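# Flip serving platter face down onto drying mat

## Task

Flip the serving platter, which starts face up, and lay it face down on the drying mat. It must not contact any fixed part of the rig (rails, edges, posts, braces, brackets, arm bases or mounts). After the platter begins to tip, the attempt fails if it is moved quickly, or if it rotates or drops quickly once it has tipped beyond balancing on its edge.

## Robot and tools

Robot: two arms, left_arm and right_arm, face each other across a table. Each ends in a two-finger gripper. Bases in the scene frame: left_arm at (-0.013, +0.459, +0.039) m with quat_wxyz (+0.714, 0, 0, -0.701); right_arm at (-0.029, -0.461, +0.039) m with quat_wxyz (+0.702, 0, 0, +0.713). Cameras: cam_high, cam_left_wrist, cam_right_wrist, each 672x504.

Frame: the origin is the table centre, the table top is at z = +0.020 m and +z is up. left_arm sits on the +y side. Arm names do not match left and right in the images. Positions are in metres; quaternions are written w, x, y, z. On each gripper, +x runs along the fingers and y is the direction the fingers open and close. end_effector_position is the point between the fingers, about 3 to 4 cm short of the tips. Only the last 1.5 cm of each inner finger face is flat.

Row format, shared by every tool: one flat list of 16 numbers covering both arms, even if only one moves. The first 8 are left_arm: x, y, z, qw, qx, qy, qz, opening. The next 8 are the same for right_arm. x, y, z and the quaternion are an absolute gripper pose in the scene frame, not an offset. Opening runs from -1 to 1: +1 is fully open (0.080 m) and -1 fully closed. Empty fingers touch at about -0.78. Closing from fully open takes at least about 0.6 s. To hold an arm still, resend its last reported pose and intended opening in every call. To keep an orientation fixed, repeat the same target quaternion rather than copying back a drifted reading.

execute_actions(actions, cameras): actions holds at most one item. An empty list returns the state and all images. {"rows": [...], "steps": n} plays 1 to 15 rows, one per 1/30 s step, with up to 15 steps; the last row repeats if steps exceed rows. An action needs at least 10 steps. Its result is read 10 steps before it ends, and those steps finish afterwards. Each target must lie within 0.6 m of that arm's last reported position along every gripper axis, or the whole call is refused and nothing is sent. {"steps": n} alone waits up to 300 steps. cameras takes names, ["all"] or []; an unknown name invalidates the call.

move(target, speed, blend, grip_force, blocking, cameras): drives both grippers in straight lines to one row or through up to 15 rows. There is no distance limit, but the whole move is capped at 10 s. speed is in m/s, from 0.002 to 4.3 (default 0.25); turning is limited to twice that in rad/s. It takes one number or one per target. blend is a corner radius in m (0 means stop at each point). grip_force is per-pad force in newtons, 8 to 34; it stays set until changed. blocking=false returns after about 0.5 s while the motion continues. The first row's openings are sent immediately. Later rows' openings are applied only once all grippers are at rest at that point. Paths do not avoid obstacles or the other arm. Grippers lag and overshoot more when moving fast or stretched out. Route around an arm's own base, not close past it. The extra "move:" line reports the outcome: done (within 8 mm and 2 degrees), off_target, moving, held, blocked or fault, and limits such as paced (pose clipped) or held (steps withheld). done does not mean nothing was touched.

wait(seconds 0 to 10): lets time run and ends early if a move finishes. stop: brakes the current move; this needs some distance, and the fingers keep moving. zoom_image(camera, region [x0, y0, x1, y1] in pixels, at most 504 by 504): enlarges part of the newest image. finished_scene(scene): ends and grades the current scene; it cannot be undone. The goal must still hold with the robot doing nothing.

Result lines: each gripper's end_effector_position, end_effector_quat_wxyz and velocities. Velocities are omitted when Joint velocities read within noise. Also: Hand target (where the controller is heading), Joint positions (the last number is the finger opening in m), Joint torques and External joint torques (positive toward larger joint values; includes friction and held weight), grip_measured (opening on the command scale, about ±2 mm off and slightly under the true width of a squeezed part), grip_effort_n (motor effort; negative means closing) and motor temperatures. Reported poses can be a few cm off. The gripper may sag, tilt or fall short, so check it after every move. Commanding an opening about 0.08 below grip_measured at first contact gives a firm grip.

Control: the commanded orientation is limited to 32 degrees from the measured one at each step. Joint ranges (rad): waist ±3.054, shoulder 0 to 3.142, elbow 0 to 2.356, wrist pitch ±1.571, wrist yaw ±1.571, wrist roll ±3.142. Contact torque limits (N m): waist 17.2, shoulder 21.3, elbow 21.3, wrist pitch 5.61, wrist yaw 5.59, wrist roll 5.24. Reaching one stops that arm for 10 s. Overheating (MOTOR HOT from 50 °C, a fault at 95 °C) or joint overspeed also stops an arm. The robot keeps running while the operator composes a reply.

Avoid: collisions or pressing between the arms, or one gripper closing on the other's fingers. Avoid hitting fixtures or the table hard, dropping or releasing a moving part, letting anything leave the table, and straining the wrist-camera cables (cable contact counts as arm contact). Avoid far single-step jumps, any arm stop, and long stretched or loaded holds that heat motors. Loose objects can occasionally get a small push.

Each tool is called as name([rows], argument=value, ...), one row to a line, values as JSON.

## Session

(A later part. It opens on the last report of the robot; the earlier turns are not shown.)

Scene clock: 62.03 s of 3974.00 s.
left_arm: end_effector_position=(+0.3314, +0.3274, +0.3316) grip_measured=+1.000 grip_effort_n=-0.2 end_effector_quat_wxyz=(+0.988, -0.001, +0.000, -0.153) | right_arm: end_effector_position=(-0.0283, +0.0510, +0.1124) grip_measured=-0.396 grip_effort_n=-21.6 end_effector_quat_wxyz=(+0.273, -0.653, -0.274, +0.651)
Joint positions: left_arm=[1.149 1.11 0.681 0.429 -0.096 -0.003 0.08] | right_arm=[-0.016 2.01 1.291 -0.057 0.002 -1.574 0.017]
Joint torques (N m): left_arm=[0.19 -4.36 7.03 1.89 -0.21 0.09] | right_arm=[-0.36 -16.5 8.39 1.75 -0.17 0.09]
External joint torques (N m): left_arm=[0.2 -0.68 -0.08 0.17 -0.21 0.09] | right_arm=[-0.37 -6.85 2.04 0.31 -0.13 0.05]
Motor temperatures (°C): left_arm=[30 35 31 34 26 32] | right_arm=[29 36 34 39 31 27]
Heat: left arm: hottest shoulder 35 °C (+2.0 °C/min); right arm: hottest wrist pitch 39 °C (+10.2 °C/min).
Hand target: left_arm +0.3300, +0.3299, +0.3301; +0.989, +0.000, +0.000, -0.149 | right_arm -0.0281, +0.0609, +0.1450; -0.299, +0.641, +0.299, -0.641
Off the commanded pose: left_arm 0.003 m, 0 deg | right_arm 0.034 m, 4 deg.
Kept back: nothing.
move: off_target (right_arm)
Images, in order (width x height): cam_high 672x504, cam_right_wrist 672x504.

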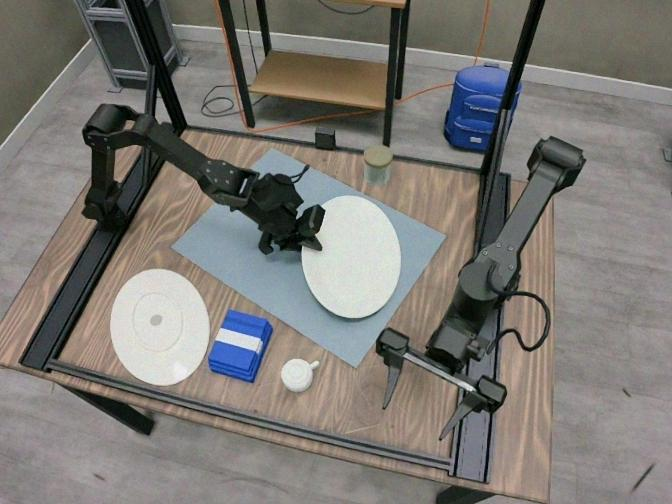

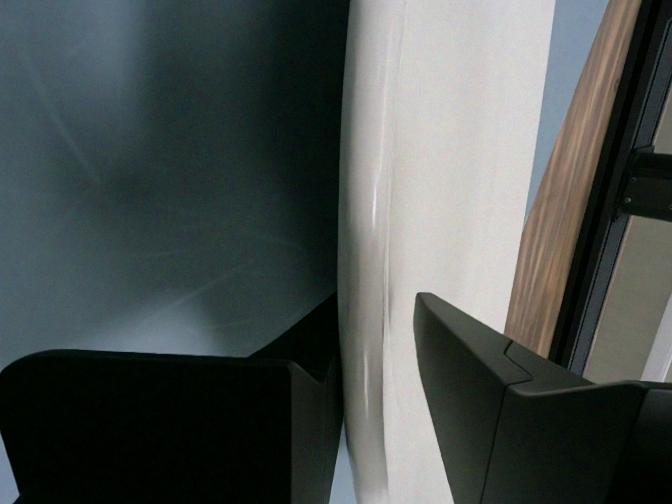

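move(target=[0.33,0.33,0.33,0.989,0,0,-0.149,1,-0.028,0.068,0.175,0.2988,-0.641,-0.2988,0.641,-0.4], cameras=["cam_high","cam_right_wrist"], speed=0.04)

zoom_image(camera="cam_high", region=[225, 190, 405, 330])

Scene clock: 63.93 s of 3974.00 s.
left_arm: end_effector_position=(+0.3314, +0.3274, +0.3316) grip_measured=+1.000 grip_effort_n=-0.2 end_effector_quat_wxyz=(+0.988, -0.001, +0.000, -0.153) | right_arm: end_effector_position=(-0.0283, +0.0512, +0.1251) grip_measured=-0.396 grip_effort_n=-22.1 end_effector_quat_wxyz=(+0.256, -0.660, -0.257, +0.658)
Joint positions: left_arm=[1.149 1.11 0.681 0.429 -0.096 -0.003 0.08] | right_arm=[-0.016 2.005 1.374 -0.196 0.002 -1.574 0.017]
Joint torques (N m): left_arm=[-0.05 -3.48 8.29 1.71 0 0] | right_arm=[-0.26 -13.16 5.88 1.94 0.03 0]
External joint torques (N m): left_arm=[-0.07 0.27 1.08 -0.05 0 0] | right_arm=[-0.26 -3.3 -0.66 0.54 0.08 -0.03]
Heat: left arm: hottest shoulder 35 °C (+1.0 °C/min); right arm: hottest wrist pitch 39 °C (+10.0 °C/min), its shoulder heating fast: 37 °C (+30.2 °C/min). Heating fast: the right arm's shoulder motor: a push or a pull is the cause, and it goes on while you think. Ease it with your next call, before anything else.
Hand target: left_arm +0.3314, +0.3274, +0.3316; +0.988, -0.001, +0.000, -0.153 | right_arm -0.0283, +0.0548, +0.1343; -0.266, +0.656, +0.267, -0.654
Off the commanded pose: left_arm 0.003 m, 0 deg | right_arm 0.053 m, 7 deg.
Kept back: nothing.
move: blocked (right_arm; both arms now hold where they are)
Images, in order (width x height): cam_high 672x504, cam_right_wrist 672x504.

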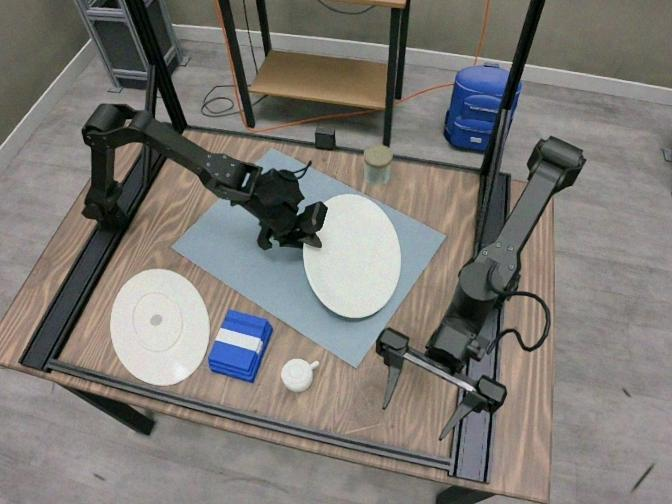

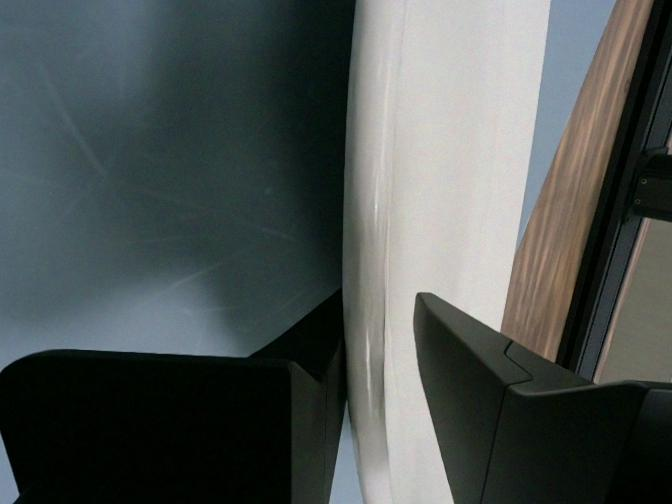

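Scaled by 2.800 from the camera's 672x504 image, which has a finer 960x720 frame.

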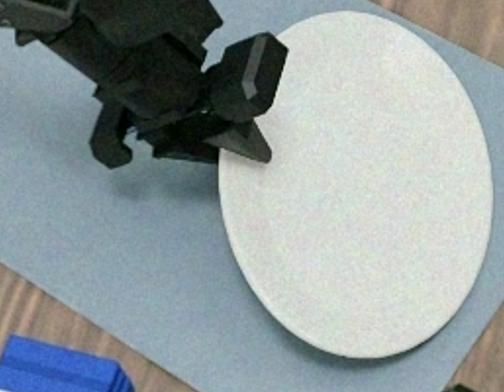

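move(target=[0.3314,0.3274,0.3316,0.988,-0.001,0,-0.153,1,-0.0283,0.062,0.158,0.2649,-0.6556,-0.2649,0.6556,-0.4], cameras=["cam_high","cam_right_wrist"], speed=0.04)

zoom_image(camera="cam_high", region=[225, 190, 405, 330])

Scene clock: 65.57 s of 3974.00 s.
left_arm: end_effector_position=(+0.3314, +0.3274, +0.3316) grip_measured=+1.000 grip_effort_n=-0.2 end_effector_quat_wxyz=(+0.988, -0.001, +0.000, -0.153) | right_arm: end_effector_position=(-0.0283, +0.0500, +0.1339) grip_measured=-0.396 grip_effort_n=-21.6 end_effector_quat_wxyz=(+0.243, -0.665, -0.244, +0.663)
Joint positions: left_arm=[1.149 1.11 0.681 0.429 -0.096 -0.003 0.08] | right_arm=[-0.016 2.005 1.436 -0.299 0.002 -1.574 0.017]
Joint torques (N m): left_arm=[-0.04 -3.48 8.26 1.78 0.01 0.03] | right_arm=[0 -13.97 9.5 1.83 -0.12 0.07]
External joint torques (N m): left_arm=[-0.05 0.26 1.1 0.04 0.01 0.02] | right_arm=[0.05 -4.1 2.92 0.48 -0.08 0.04]
Heat: left arm: hottest shoulder 35 °C (+1.0 °C/min); right arm: hottest wrist pitch 39 °C (+10.1 °C/min), its shoulder heating fast: 38 °C (+31.1 °C/min). Heating fast: the right arm's shoulder motor: a push or a pull is the cause, and it goes on while you think. Ease it with your next call, before anything else.
Hand target: left_arm +0.3313, +0.3273, +0.3317; +0.988, -0.001, +0.000, -0.153 | right_arm -0.0284, +0.0609, +0.1584; -0.265, +0.656, +0.265, -0.656
Off the commanded pose: left_arm 0.000 m, 0 deg | right_arm 0.027 m, 4 deg.
Kept back: nothing.
move: off_target (right_arm)
Images, in order (width x height): cam_high 672x504, cam_right_wrist 672x504.

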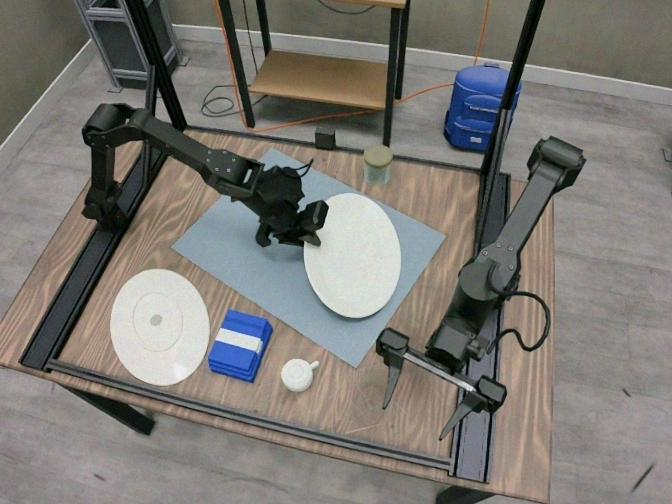

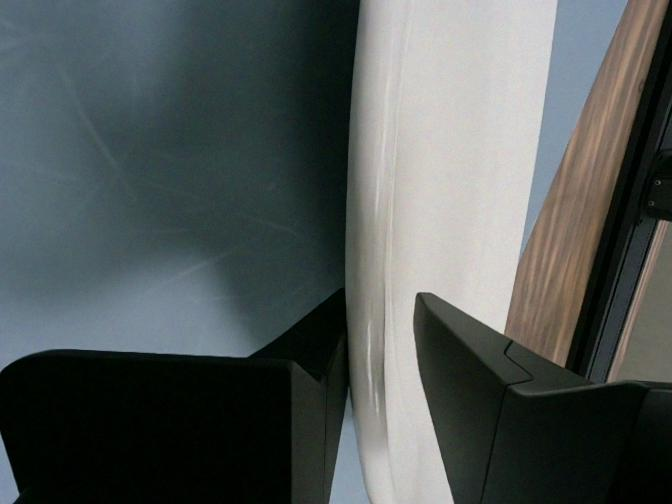

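Scaled by 2.800 from the camera's 672x504 image, which has a finer 960x720 frame.

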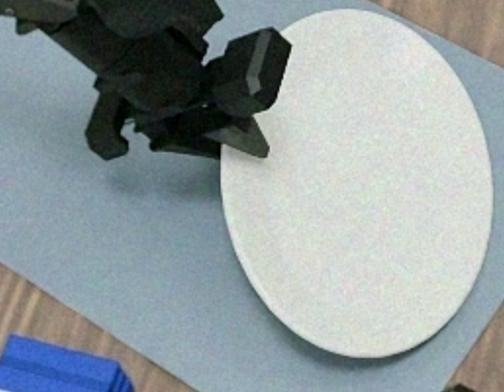

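move(target=[0.3314,0.3274,0.3316,0.988,-0.001,0,-0.153,1,-0.0283,0.06,0.172,0.2649,-0.6556,-0.2649,0.6556,-0.4], cameras=["cam_high","cam_right_wrist"], speed=0.04)

zoom_image(camera="cam_high", region=[225, 190, 405, 330])

Scene clock: 66.80 s of 3974.00 s.
left_arm: end_effector_position=(+0.3314, +0.3274, +0.3316) grip_measured=+1.000 grip_effort_n=-0.2 end_effector_quat_wxyz=(+0.988, -0.001, +0.000, -0.153) | right_arm: end_effector_position=(-0.0283, +0.0485, +0.1370) grip_measured=-0.396 grip_effort_n=-21.6 end_effector_quat_wxyz=(+0.236, -0.668, -0.237, +0.665)
Joint positions: left_arm=[1.149 1.11 0.681 0.429 -0.096 -0.003 0.08] | right_arm=[-0.016 2.005 1.461 -0.345 0.002 -1.574 0.017]
Joint torques (N m): left_arm=[-0.05 -3.47 8.25 1.78 0.01 0.03] | right_arm=[-0.15 -16.52 9.41 1.75 -0.16 0.05]
External joint torques (N m): left_arm=[-0.07 0.18 1.16 0.06 0.01 0.03] | right_arm=[-0.16 -6.57 2.76 0.42 -0.11 0.02]
Heat: left arm: hottest shoulder 35 °C (+1.0 °C/min); right arm: hottest wrist pitch 39 °C (+10.0 °C/min).
Hand target: left_arm +0.3313, +0.3273, +0.3317; +0.988, -0.001, +0.000, -0.153 | right_arm -0.0284, +0.0585, +0.1721; -0.265, +0.656, +0.265, -0.656
Off the commanded pose: left_arm 0.000 m, 0 deg | right_arm 0.037 m, 5 deg.
Kept back: nothing.
move: off_target (right_arm)
Images, in order (width x height): cam_high 672x504, cam_right_wrist 672x504.

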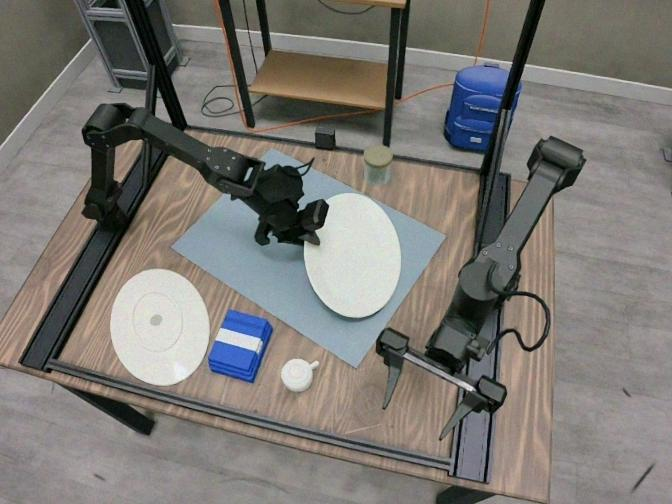

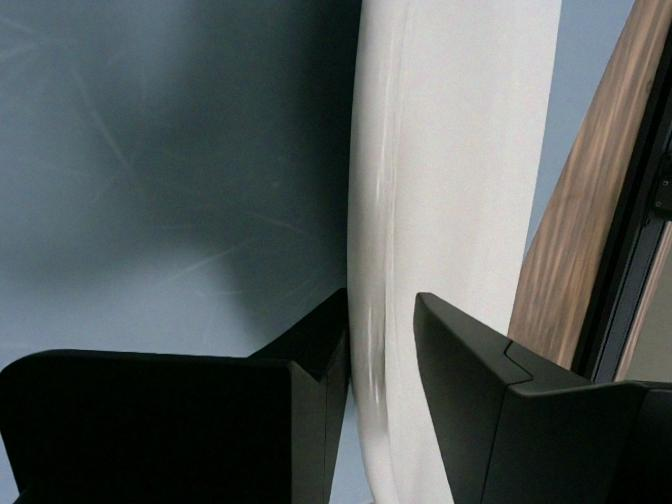

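Scaled by 2.800 from the camera's 672x504 image, which has a finer 960x720 frame.

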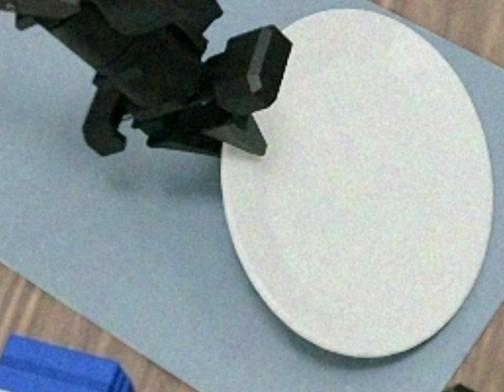

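move(target=[0.3314,0.3274,0.3316,0.988,-0.001,0,-0.153,1,-0.0283,0.055,0.182,0.2365,-0.6665,-0.2365,0.6665,-0.4], cameras=["cam_right_wrist"], speed=0.04)

Scene clock: 68.60 s of 3974.00 s.
left_arm: end_effector_position=(+0.3314, +0.3274, +0.3316) grip_measured=+1.000 grip_effort_n=-0.2 end_effector_quat_wxyz=(+0.988, -0.001, +0.000, -0.153) | right_arm: end_effector_position=(-0.0283, +0.0435, +0.1567) grip_measured=-0.396 grip_effort_n=-22.1 end_effector_quat_wxyz=(+0.212, -0.675, -0.213, +0.673)
Joint positions: left_arm=[1.149 1.11 0.681 0.429 -0.096 -0.003 0.08] | right_arm=[-0.016 2.005 1.579 -0.534 0.002 -1.574 0.017]
Joint torques (N m): left_arm=[-0.05 -3.47 8.25 1.78 0.01 0.03] | right_arm=[-0.12 -14.26 9.68 1.84 -0.19 0.11]
External joint torques (N m): left_arm=[-0.05 0.15 1.15 0.06 0.01 0.02] | right_arm=[-0.15 -4.42 3.11 0.63 -0.14 0.08]
Heat: left arm: hottest shoulder 34 °C (-1.0 °C/min); right arm: hottest shoulder 39 °C (+12.1 °C/min).
Hand target: left_arm +0.3313, +0.3273, +0.3317; +0.988, -0.001, +0.000, -0.153 | right_arm -0.0284, +0.0538, +0.1823; -0.236, +0.666, +0.237, -0.666
Off the commanded pose: left_arm 0.000 m, 0 deg | right_arm 0.028 m, 4 deg.
Kept back: nothing.
move: off_target (right_arm)
Images, in order (width x height): cam_right_wrist 672x504.

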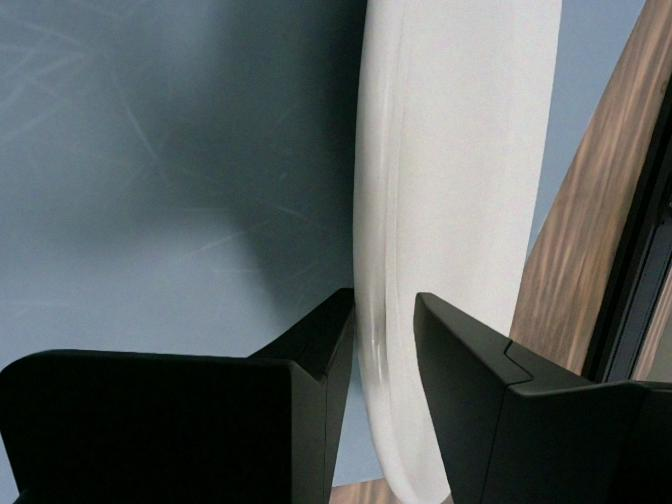

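move(target=[0.3314,0.3274,0.3316,0.988,-0.001,0,-0.153,1,-0.0283,0.063,0.168,0.2988,-0.641,-0.2988,0.641,-0.4], cameras=["cam_high","cam_right_wrist"], speed=0.03)

zoom_image(camera="cam_high", region=[225, 190, 405, 330])

Scene clock: 72.73 s of 3974.00 s.
left_arm: end_effector_position=(+0.3314, +0.3274, +0.3316) grip_measured=+1.000 grip_effort_n=-0.2 end_effector_quat_wxyz=(+0.988, -0.001, +0.000, -0.153) | right_arm: end_effector_position=(-0.0239, +0.0551, +0.1448) grip_measured=-0.396 grip_effort_n=-21.6 end_effector_quat_wxyz=(+0.278, -0.654, -0.273, +0.649)
Joint positions: left_arm=[1.149 1.11 0.681 0.429 -0.096 -0.003 0.08] | right_arm=[-0.025 1.972 1.372 -0.17 0.003 -1.574 0.017]
Joint torques (N m): left_arm=[-0.03 -3.47 8.25 1.78 0.01 0.03] | right_arm=[0.36 -15.18 7.07 3.17 -0.1 0.04]
External joint torques (N m): left_arm=[-0.03 0.19 1.13 0.05 0.01 0.03] | right_arm=[0.36 -5.66 0.57 1.76 -0.06 0]
Motor temperatures (°C): left_arm=[30 34 33 34 25 32] | right_arm=[28 41 36 41 31 27]
Heat: left arm: hottest shoulder 34 °C (-1.0 °C/min); right arm: hottest shoulder 41 °C (+14.1 °C/min). Heating fast: the right arm's shoulder motor: a push or a pull is the cause, and it goes on while you think. Ease it with your next call, before anything else.
Hand target: left_arm +0.3313, +0.3273, +0.3317; +0.988, -0.001, +0.000, -0.153 | right_arm -0.0282, +0.0622, +0.1681; -0.299, +0.641, +0.298, -0.641
Off the commanded pose: left_arm 0.000 m, 0 deg | right_arm 0.025 m, 4 deg.
Kept back: nothing.
move: off_target (right_arm)
Images, in order (width x height): cam_high 672x504, cam_right_wrist 672x504.

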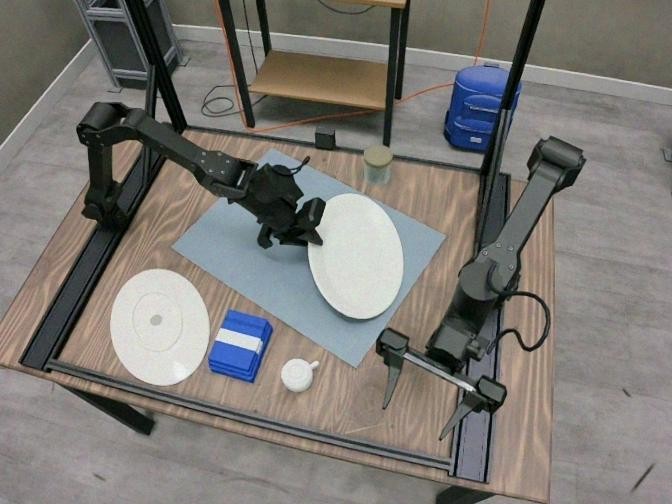

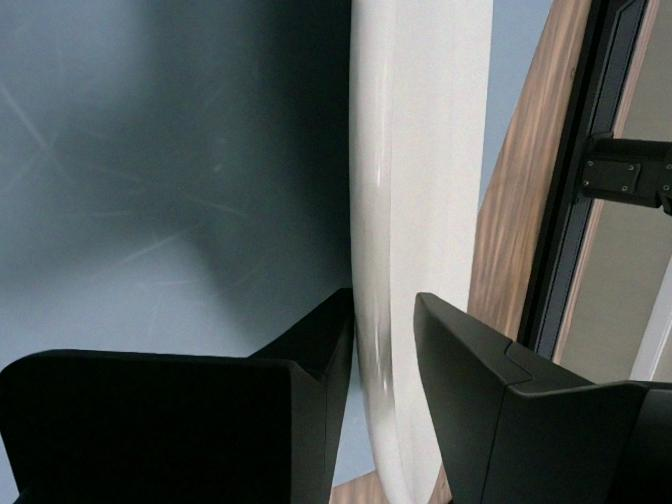

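Scaled by 2.800 from the camera's 672x504 image, which has a finer 960x720 frame.

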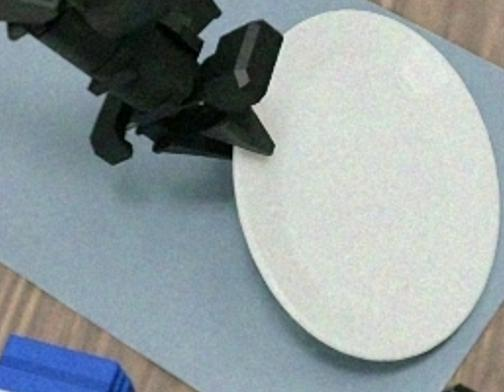

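move(target=[0.3314,0.3274,0.3316,0.988,-0.001,0,-0.153,1,-0.0239,0.0551,0.155,0.278,-0.654,-0.273,0.649,-0.8], cameras=["cam_high","cam_right_wrist"], speed=0.03, grip_force=[34,20])

zoom_image(camera="cam_high", region=[225, 190, 405, 330])

zoom_image(camera="cam_right_wrist", region=[200, 150, 536, 402])

Scene clock: 74.63 s of 3974.00 s.
left_arm: end_effector_position=(+0.3314, +0.3274, +0.3316) grip_measured=+1.000 grip_effort_n=-0.2 end_effector_quat_wxyz=(+0.988, -0.001, +0.000, -0.153) | right_arm: end_effector_position=(-0.0279, +0.0487, +0.1384) grip_measured=-0.616 grip_effort_n=-55.6 end_effector_quat_wxyz=(+0.262, -0.658, -0.264, +0.655)
Joint positions: left_arm=[1.149 1.11 0.681 0.429 -0.096 -0.003 0.08] | right_arm=[-0.018 1.971 1.369 -0.206 0.001 -1.577 0.007]
Joint torques (N m): left_arm=[-0.06 -3.48 8.25 1.78 0.01 0.03] | right_arm=[-0.72 -13.38 8.15 1.02 0.03 0.13]
External joint torques (N m): left_arm=[-0.05 0.19 1.13 0.05 0.01 0.03] | right_arm=[-0.79 -3.74 1.58 -0.37 0.08 0.1]
Heat: left arm: hottest shoulder 34 °C (-1.0 °C/min); right arm: hottest shoulder 42 °C (+15.1 °C/min).
Hand target: left_arm +0.3313, +0.3273, +0.3317; +0.988, -0.001, +0.000, -0.153 | right_arm -0.0240, +0.0547, +0.1551; -0.278, +0.654, +0.273, -0.649
Off the commanded pose: left_arm 0.000 m, 0 deg | right_arm 0.018 m, 2 deg.
Kept back: nothing.
grip_force (N): 34, 20
move: off_target (right_arm)
Images, in order (width x height): cam_high 672x504, cam_right_wrist 672x504.

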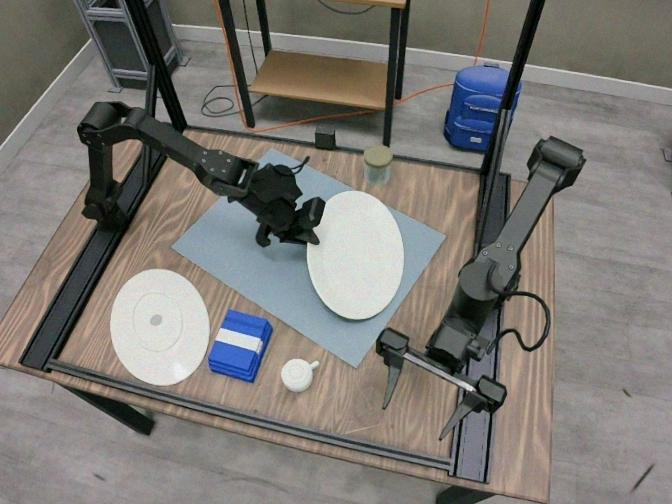

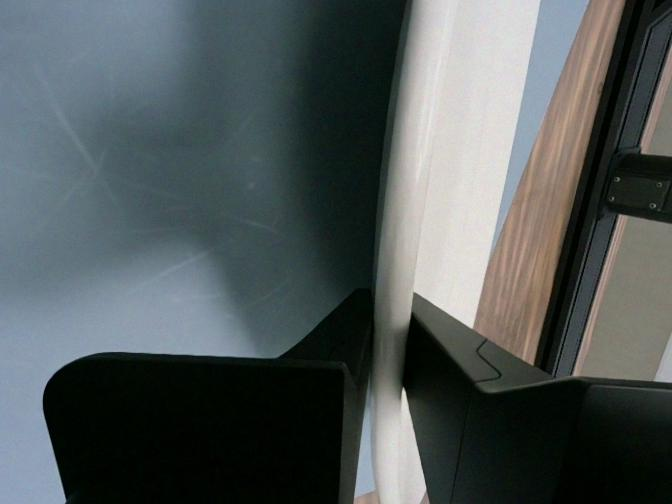

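Scaled by 2.800 from the camera's 672x504 image, which has a finer 960x720 frame.

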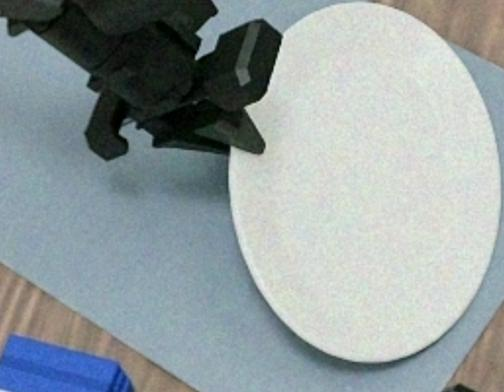

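Scaled by 1.500 from the camera's 672x504 image, which has a finer 960x720 frame.

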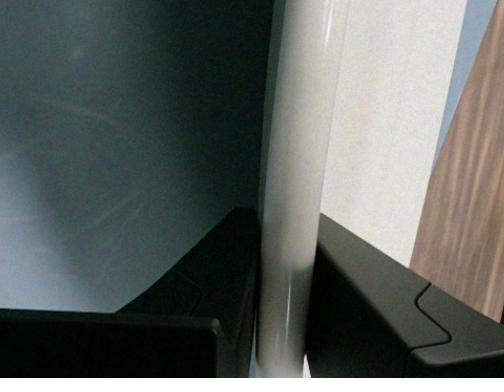

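move(target=[0.3314,0.3274,0.3316,0.988,-0.001,0,-0.153,1,-0.028,-0.03,0.165,0.262,-0.658,-0.264,0.655,-0.9], cameras=["cam_high","cam_right_wrist"], speed=0.04, grip_force=34)

zoom_image(camera="cam_high", region=[205, 170, 405, 330])

Scene clock: 84.00 s of 3974.00 s.
left_arm: end_effector_position=(+0.3314, +0.3274, +0.3316) grip_measured=+1.000 grip_effort_n=-0.2 end_effector_quat_wxyz=(+0.988, -0.001, +0.000, -0.153) | right_arm: end_effector_position=(-0.0279, -0.0298, +0.1462) grip_measured=-0.631 grip_effort_n=-83.5 end_effector_quat_wxyz=(+0.246, -0.664, -0.249, +0.661)
Joint positions: left_arm=[1.149 1.11 0.681 0.429 -0.096 -0.003 0.08] | right_arm=[-0.018 1.698 1.078 -0.236 0.002 -1.577 0.007]
Joint torques (N m): left_arm=[-0.05 -3.48 8.26 1.79 0.01 0.03] | right_arm=[-0.07 -14.63 5.47 1.26 -0.01 0.06]
External joint torques (N m): left_arm=[-0.01 0.17 1.18 0.07 0 0.02] | right_arm=[-0.09 -7.08 -1.1 -0.11 0.04 0.02]
Heat: left arm: hottest wrist pitch 35 °C (+4.0 °C/min); right arm: hottest shoulder 45 °C (+18.0 °C/min).
Hand target: left_arm +0.3313, +0.3273, +0.3317; +0.988, -0.001, +0.000, -0.153 | right_arm -0.0280, -0.0300, +0.1646; -0.262, +0.658, +0.264, -0.655
Off the commanded pose: left_arm 0.000 m, 0 deg | right_arm 0.019 m, 3 deg.
Kept back: nothing.
move: off_target (right_arm)
Images, in order (width x height): cam_high 672x504, cam_right_wrist 672x504.

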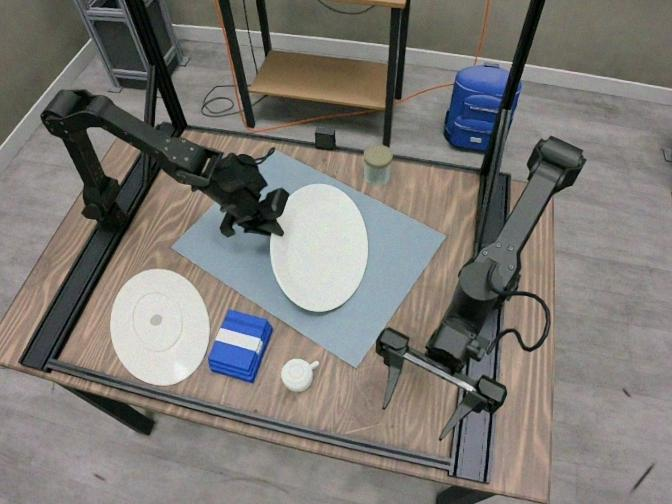

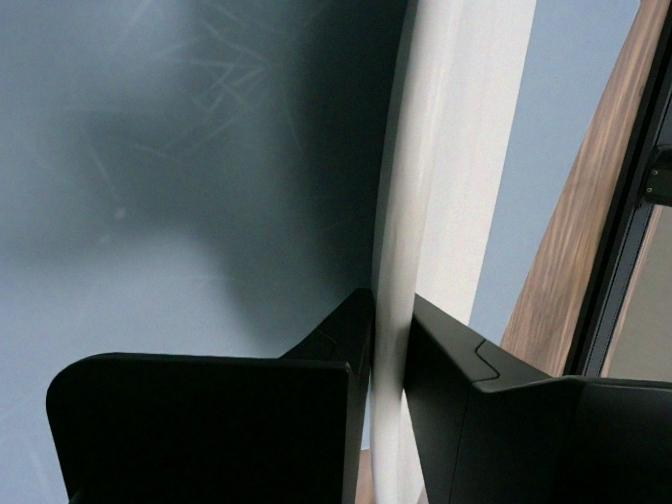

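Scaled by 2.520 from the camera's 672x504 image, which has a finer 960x720 frame.

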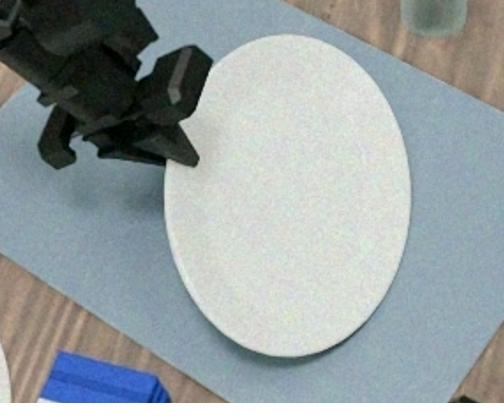

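move(target=[0.3314,0.3274,0.3316,0.988,-0.001,0,-0.153,1,-0.028,-0.09,0.166,0.25,-0.662,-0.25,0.662,-0.9], cameras=["cam_high","cam_right_wrist"], speed=0.05)

zoom_image(camera="cam_high", region=[205, 170, 405, 330])

Scene clock: 85.87 s of 3974.00 s.
left_arm: end_effector_position=(+0.3314, +0.3274, +0.3316) grip_measured=+1.000 grip_effort_n=-0.2 end_effector_quat_wxyz=(+0.988, -0.001, +0.000, -0.153) | right_arm: end_effector_position=(-0.0280, -0.0902, +0.1510) grip_measured=-0.631 grip_effort_n=-83.5 end_effector_quat_wxyz=(+0.234, -0.669, -0.236, +0.665)
Joint positions: left_arm=[1.149 1.11 0.681 0.429 -0.096 -0.003 0.08] | right_arm=[-0.018 1.48 0.897 -0.31 0.002 -1.577 0.007]
Joint torques (N m): left_arm=[-0.04 -3.47 8.26 1.78 0.02 0.03] | right_arm=[-0.19 -11.93 5.73 1.24 -0.14 0.13]
External joint torques (N m): left_arm=[-0.05 0.24 1.12 0.04 0.02 0.03] | right_arm=[-0.19 -6.05 -0.87 -0.09 -0.09 0.09]
Heat: left arm: hottest wrist pitch 35 °C (+4.0 °C/min); right arm: hottest shoulder 45 °C (+18.0 °C/min).
Hand target: left_arm +0.3313, +0.3273, +0.3317; +0.988, -0.001, +0.000, -0.153 | right_arm -0.0280, -0.0900, +0.1657; -0.250, +0.662, +0.250, -0.661
Off the commanded pose: left_arm 0.000 m, 0 deg | right_arm 0.015 m, 3 deg.
Kept back: nothing.
move: off_target (right_arm)
Images, in order (width x height): cam_high 672x504, cam_right_wrist 672x504.

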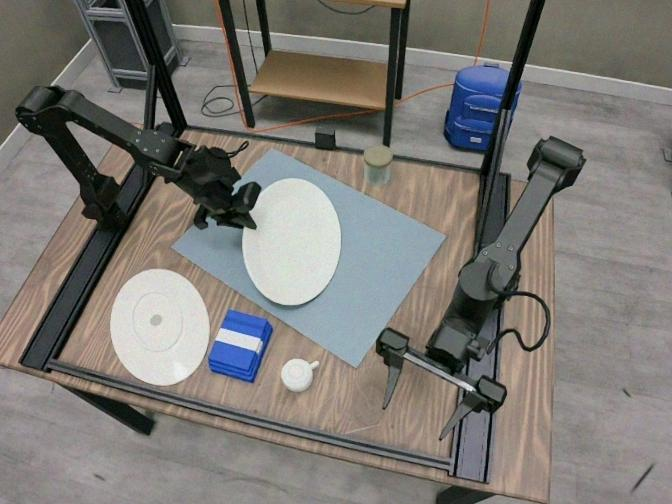

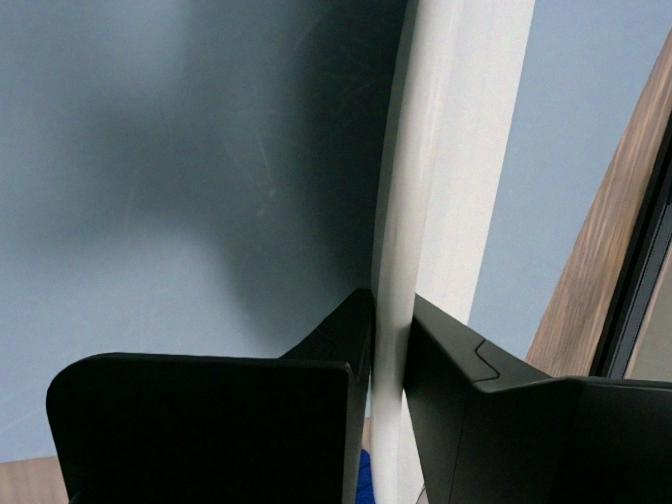

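Scaled by 2.520 from the camera's 672x504 image, which has a finer 960x720 frame.

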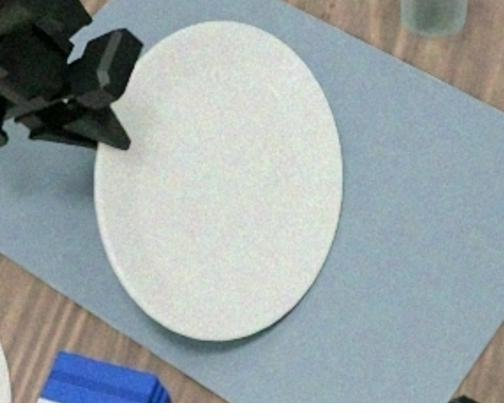

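move(target=[0.3314,0.3274,0.3316,0.988,-0.001,0,-0.153,1,-0.028,-0.05,0.222,0.153,-0.6903,-0.153,0.6903,-0.9], cameras=["cam_high","cam_right_wrist"], speed=0.05)

zoom_image(camera="cam_high", region=[185, 130, 385, 330])

Scene clock: 90.03 s of 3974.00 s.
left_arm: end_effector_position=(+0.3314, +0.3274, +0.3316) grip_measured=+1.000 grip_effort_n=-0.2 end_effector_quat_wxyz=(+0.988, -0.001, +0.000, -0.153) | right_arm: end_effector_position=(-0.0279, -0.0557, +0.2058) grip_measured=-0.631 grip_effort_n=-83.5 end_effector_quat_wxyz=(+0.136, -0.695, -0.139, +0.692) end_effector_velocity=(+0.000, -0.001, +0.001) end_effector_angular_velocity=(-0.012, +0.004, +0.007)
Joint positions: left_arm=[1.149 1.11 0.681 0.429 -0.096 -0.003 0.08] | right_arm=[-0.018 1.759 1.54 -0.96 0.002 -1.577 0.007]
Joint velocities: left_arm=[within noise] | right_arm=[-0.002 0.007 0.017 -0.022 -0.007 -0.007 0]
Joint torques (N m): left_arm=[-0.04 -3.47 8.26 1.78 0.01 0.03] | right_arm=[-0.27 -11.12 8.98 0.57 -0.13 0.12]
External joint torques (N m): left_arm=[-0.02 0.15 1.21 0.07 0.01 0.03] | right_arm=[-0.33 -3.25 2.6 -0.34 -0.07 0.1]
Heat: left arm: hottest wrist pitch 35 °C (+3.0 °C/min); right arm: hottest shoulder 44 °C (+16.3 °C/min).
Hand target: left_arm +0.3313, +0.3273, +0.3317; +0.988, -0.001, +0.000, -0.153 | right_arm -0.0280, -0.0504, +0.2220; -0.153, +0.690, +0.153, -0.690
Off the commanded pose: left_arm 0.000 m, 0 deg | right_arm 0.017 m, 3 deg.
Kept back: nothing.
move: off_target (right_arm)
Images, in order (width x height): cam_high 672x504, cam_right_wrist 672x504.

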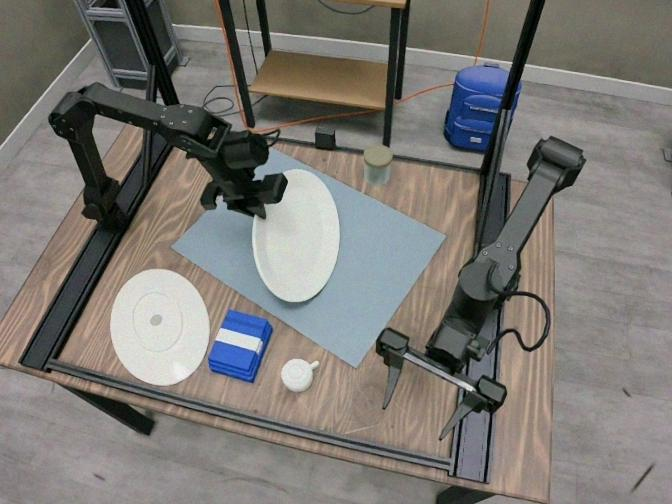

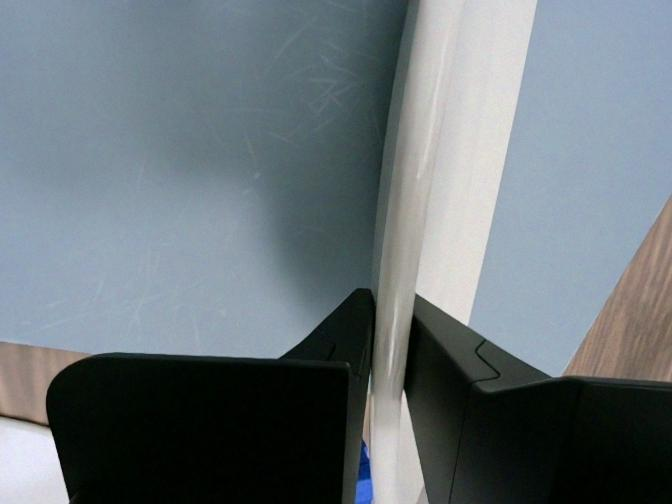

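Scaled by 2.520 from the camera's 672x504 image, which has a finer 960x720 frame.

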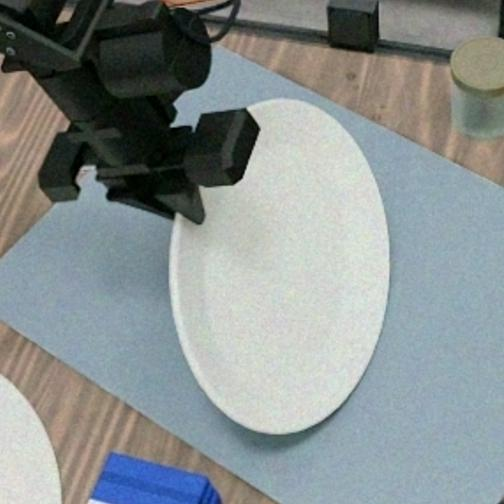

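move(target=[0.3314,0.3274,0.3316,0.988,-0.001,0,-0.153,1,-0.028,0.002,0.268,0.0616,-0.7044,-0.0616,0.7044,-0.9], cameras=["cam_high","cam_right_wrist"], speed=0.05)

zoom_image(camera="cam_high", region=[185, 130, 385, 330])

Scene clock: 93.40 s of 3974.00 s.
left_arm: end_effector_position=(+0.3314, +0.3274, +0.3316) grip_measured=+1.000 grip_effort_n=-0.2 end_effector_quat_wxyz=(+0.988, -0.001, +0.000, -0.153) | right_arm: end_effector_position=(-0.0284, -0.0100, +0.2423) grip_measured=-0.631 grip_effort_n=-83.5 end_effector_quat_wxyz=(+0.077, -0.704, -0.081, +0.702)
Joint positions: left_arm=[1.149 1.11 0.681 0.429 -0.096 -0.003 0.08] | right_arm=[-0.016 2.167 2.31 -1.49 0.002 -1.577 0.007]
Joint torques (N m): left_arm=[-0.05 -3.47 8.27 1.78 0.01 0.03] | right_arm=[-0.13 -15.71 8.91 2.86 -0.06 0.13]
External joint torques (N m): left_arm=[-0.05 0.15 1.17 0.06 0.01 0.03] | right_arm=[-0.14 -5.51 3.15 2.2 -0.01 0.11]
Heat: left arm: hottest elbow 35 °C (+6.1 °C/min); right arm: hottest shoulder 44 °C (+14.1 °C/min).
Hand target: left_arm +0.3313, +0.3273, +0.3317; +0.988, -0.001, +0.000, -0.153 | right_arm -0.0279, -0.0005, +0.2677; -0.116, +0.698, +0.116, -0.697
Off the commanded pose: left_arm 0.000 m, 0 deg | right_arm 0.028 m, 3 deg.
joint sent to its limit (right arm) — joint 3 (elbow), upper limit, where the elbow is as straight as it goes.
Kept back: nothing.
move: off_target (right_arm)
Images, in order (width x height): cam_high 672x504, cam_right_wrist 672x504.

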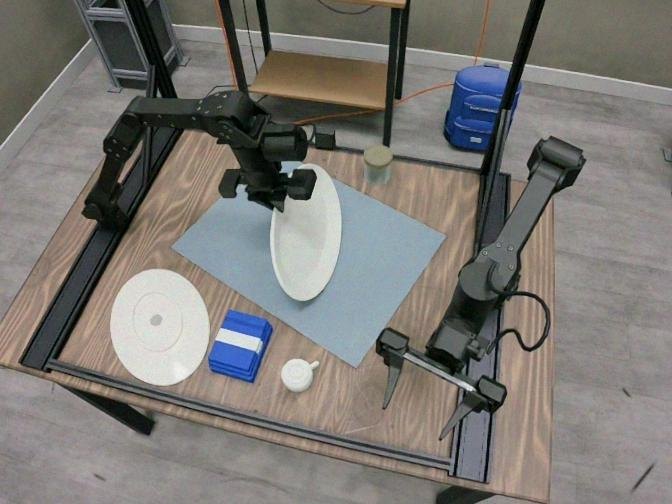

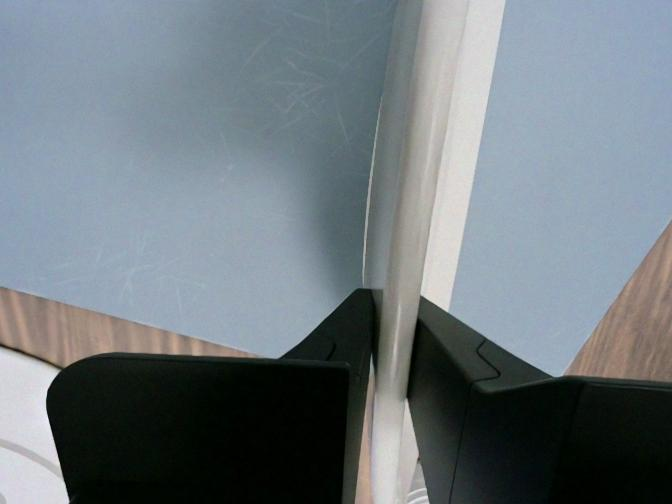

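Scaled by 2.520 from the camera's 672x504 image, which has a finer 960x720 frame.

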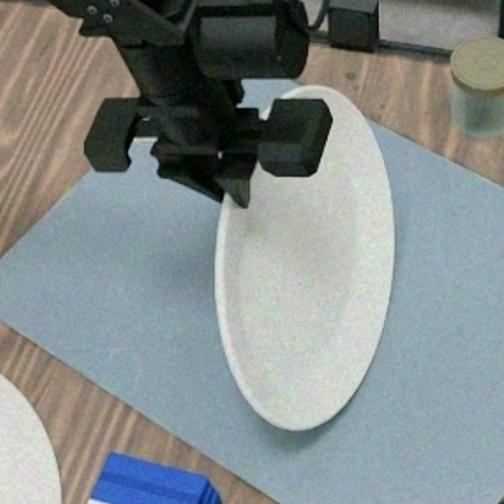

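move([
  [0.3314,0.3274,0.3316,0.988,-0.001,0,-0.153,1,-0.028,-0.055,0.222,0.153,-0.6903,-0.153,0.6903,-0.9],
  [0.3314,0.3274,0.3316,0.988,-0.001,0,-0.153,1,-0.028,-0.155,0.223,0.153,-0.6903,-0.153,0.6903,-0.9],
], cameras=["cam_high","cam_right_wrist"], speed=0.05, blend=[0.02,0])

zoom_image(camera="cam_high", region=[185, 130, 385, 330])

Scene clock: 97.90 s of 3974.00 s.
left_arm: end_effector_position=(+0.3314, +0.3274, +0.3316) grip_measured=+1.000 grip_effort_n=-0.2 end_effector_quat_wxyz=(+0.988, -0.001, +0.000, -0.153) | right_arm: end_effector_position=(-0.0281, -0.1546, +0.2083) grip_measured=-0.631 grip_effort_n=-83.5 end_effector_quat_wxyz=(+0.134, -0.696, -0.136, +0.693)
Joint positions: left_arm=[1.149 1.11 0.681 0.429 -0.096 -0.003 0.08] | right_arm=[-0.017 1.389 1.182 -0.98 0.003 -1.576 0.007]
Joint torques (N m): left_arm=[-0.07 -3.48 8.27 1.78 0.01 0.03] | right_arm=[-0.17 -11.18 6.43 0.99 -0.18 0.05]
External joint torques (N m): left_arm=[-0.07 0.24 1.09 0.03 0.01 0.03] | right_arm=[-0.17 -6.18 0.03 0.08 -0.13 0.03]
Motor temperatures (°C): left_arm=[30 34 35 35 25 31] | right_arm=[28 46 38 36 31 27]
Heat: left arm: hottest elbow 35 °C (+5.0 °C/min); right arm: hottest shoulder 46 °C (+15.0 °C/min).
Hand target: left_arm +0.3313, +0.3273, +0.3317; +0.988, -0.001, +0.000, -0.153 | right_arm -0.0280, -0.1551, +0.2228; -0.153, +0.690, +0.153, -0.690
Off the commanded pose: left_arm 0.000 m, 0 deg | right_arm 0.015 m, 3 deg.
Kept back: nothing.
move: off_target (right_arm)
Images, in order (width x height): cam_high 672x504, cam_right_wrist 672x504.

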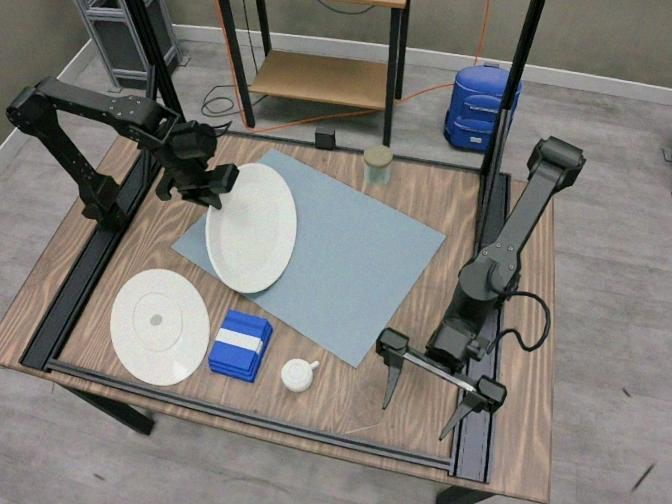

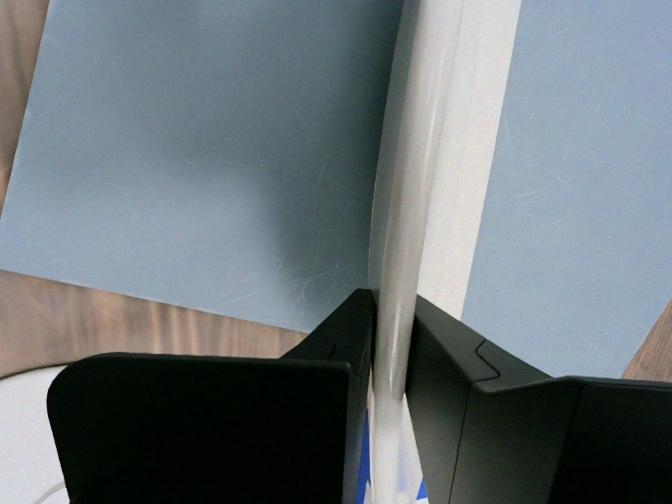

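Scaled by 2.520 from the camera's 672x504 image, which has a finer 960x720 frame.

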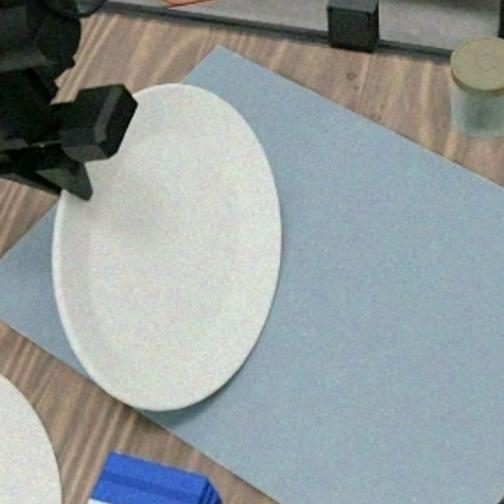

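move(target=[0.3314,0.3274,0.3316,0.988,-0.001,0,-0.153,1,-0.028,-0.125,0.268,0.0616,-0.7044,-0.0616,0.7044,-0.9], cameras=["cam_high","cam_right_wrist"], speed=0.05)

zoom_image(camera="cam_high", region=[165, 110, 365, 310])

Scene clock: 102.87 s of 3974.00 s.
left_arm: end_effector_position=(+0.3314, +0.3274, +0.3316) grip_measured=+1.000 grip_effort_n=-0.2 end_effector_quat_wxyz=(+0.988, -0.001, +0.000, -0.153) | right_arm: end_effector_position=(-0.0280, -0.1309, +0.2483) grip_measured=-0.631 grip_effort_n=-83.5 end_effector_quat_wxyz=(+0.036, -0.707, -0.038, +0.705) end_effector_velocity=(-0.003, -0.006, +0.001) end_effector_angular_velocity=(-0.042, +0.021, +0.007)
Joint positions: left_arm=[1.149 1.11 0.681 0.429 -0.096 -0.003 0.08] | right_arm=[-0.017 1.733 1.742 -1.475 0.003 -1.576 0.007]
Joint velocities: left_arm=[within noise] | right_arm=[-0.002 0.012 0.022 -0.051 -0.022 -0.007 0]
Joint torques (N m): left_arm=[-0.06 -3.46 8.26 1.79 0.01 0.03] | right_arm=[-0.18 -11.28 9.57 0.49 -0.14 -0.01]
External joint torques (N m): left_arm=[-0.07 0.18 1.11 0.05 0.01 0.03] | right_arm=[-0.2 -4.12 3.77 0.04 -0.08 -0.02]
Heat: left arm: hottest elbow 35 °C (+5.0 °C/min); right arm: hottest shoulder 45 °C (+14.0 °C/min).
Hand target: left_arm +0.3313, +0.3273, +0.3317; +0.988, -0.001, +0.000, -0.153 | right_arm -0.0279, -0.1259, +0.2679; -0.062, +0.704, +0.062, -0.704
Off the commanded pose: left_arm 0.000 m, 0 deg | right_arm 0.021 m, 4 deg.
Kept back: nothing.
move: off_target (right_arm)
Images, in order (width x height): cam_high 672x504, cam_right_wrist 672x504.

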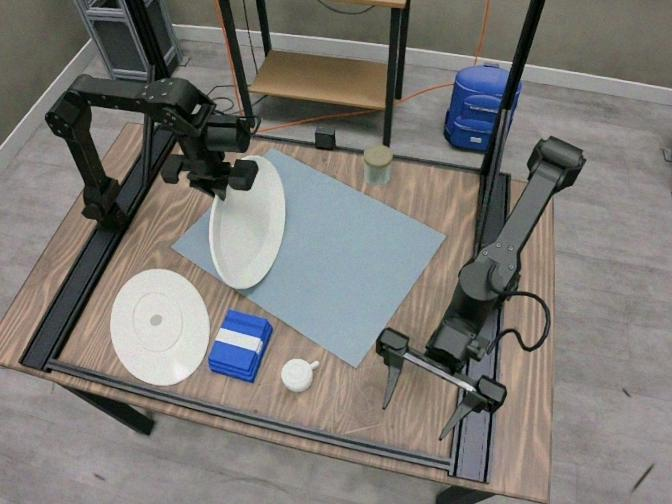

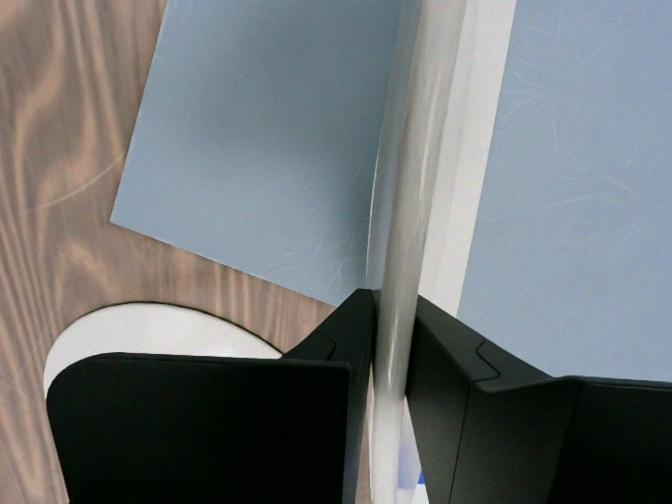

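Scaled by 2.520 from the camera's 672x504 image, which has a finer 960x720 frame.

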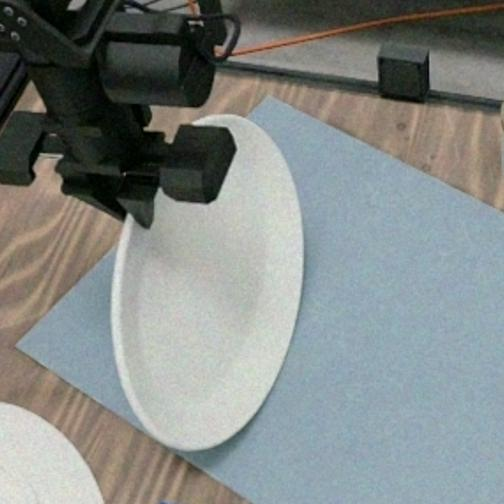

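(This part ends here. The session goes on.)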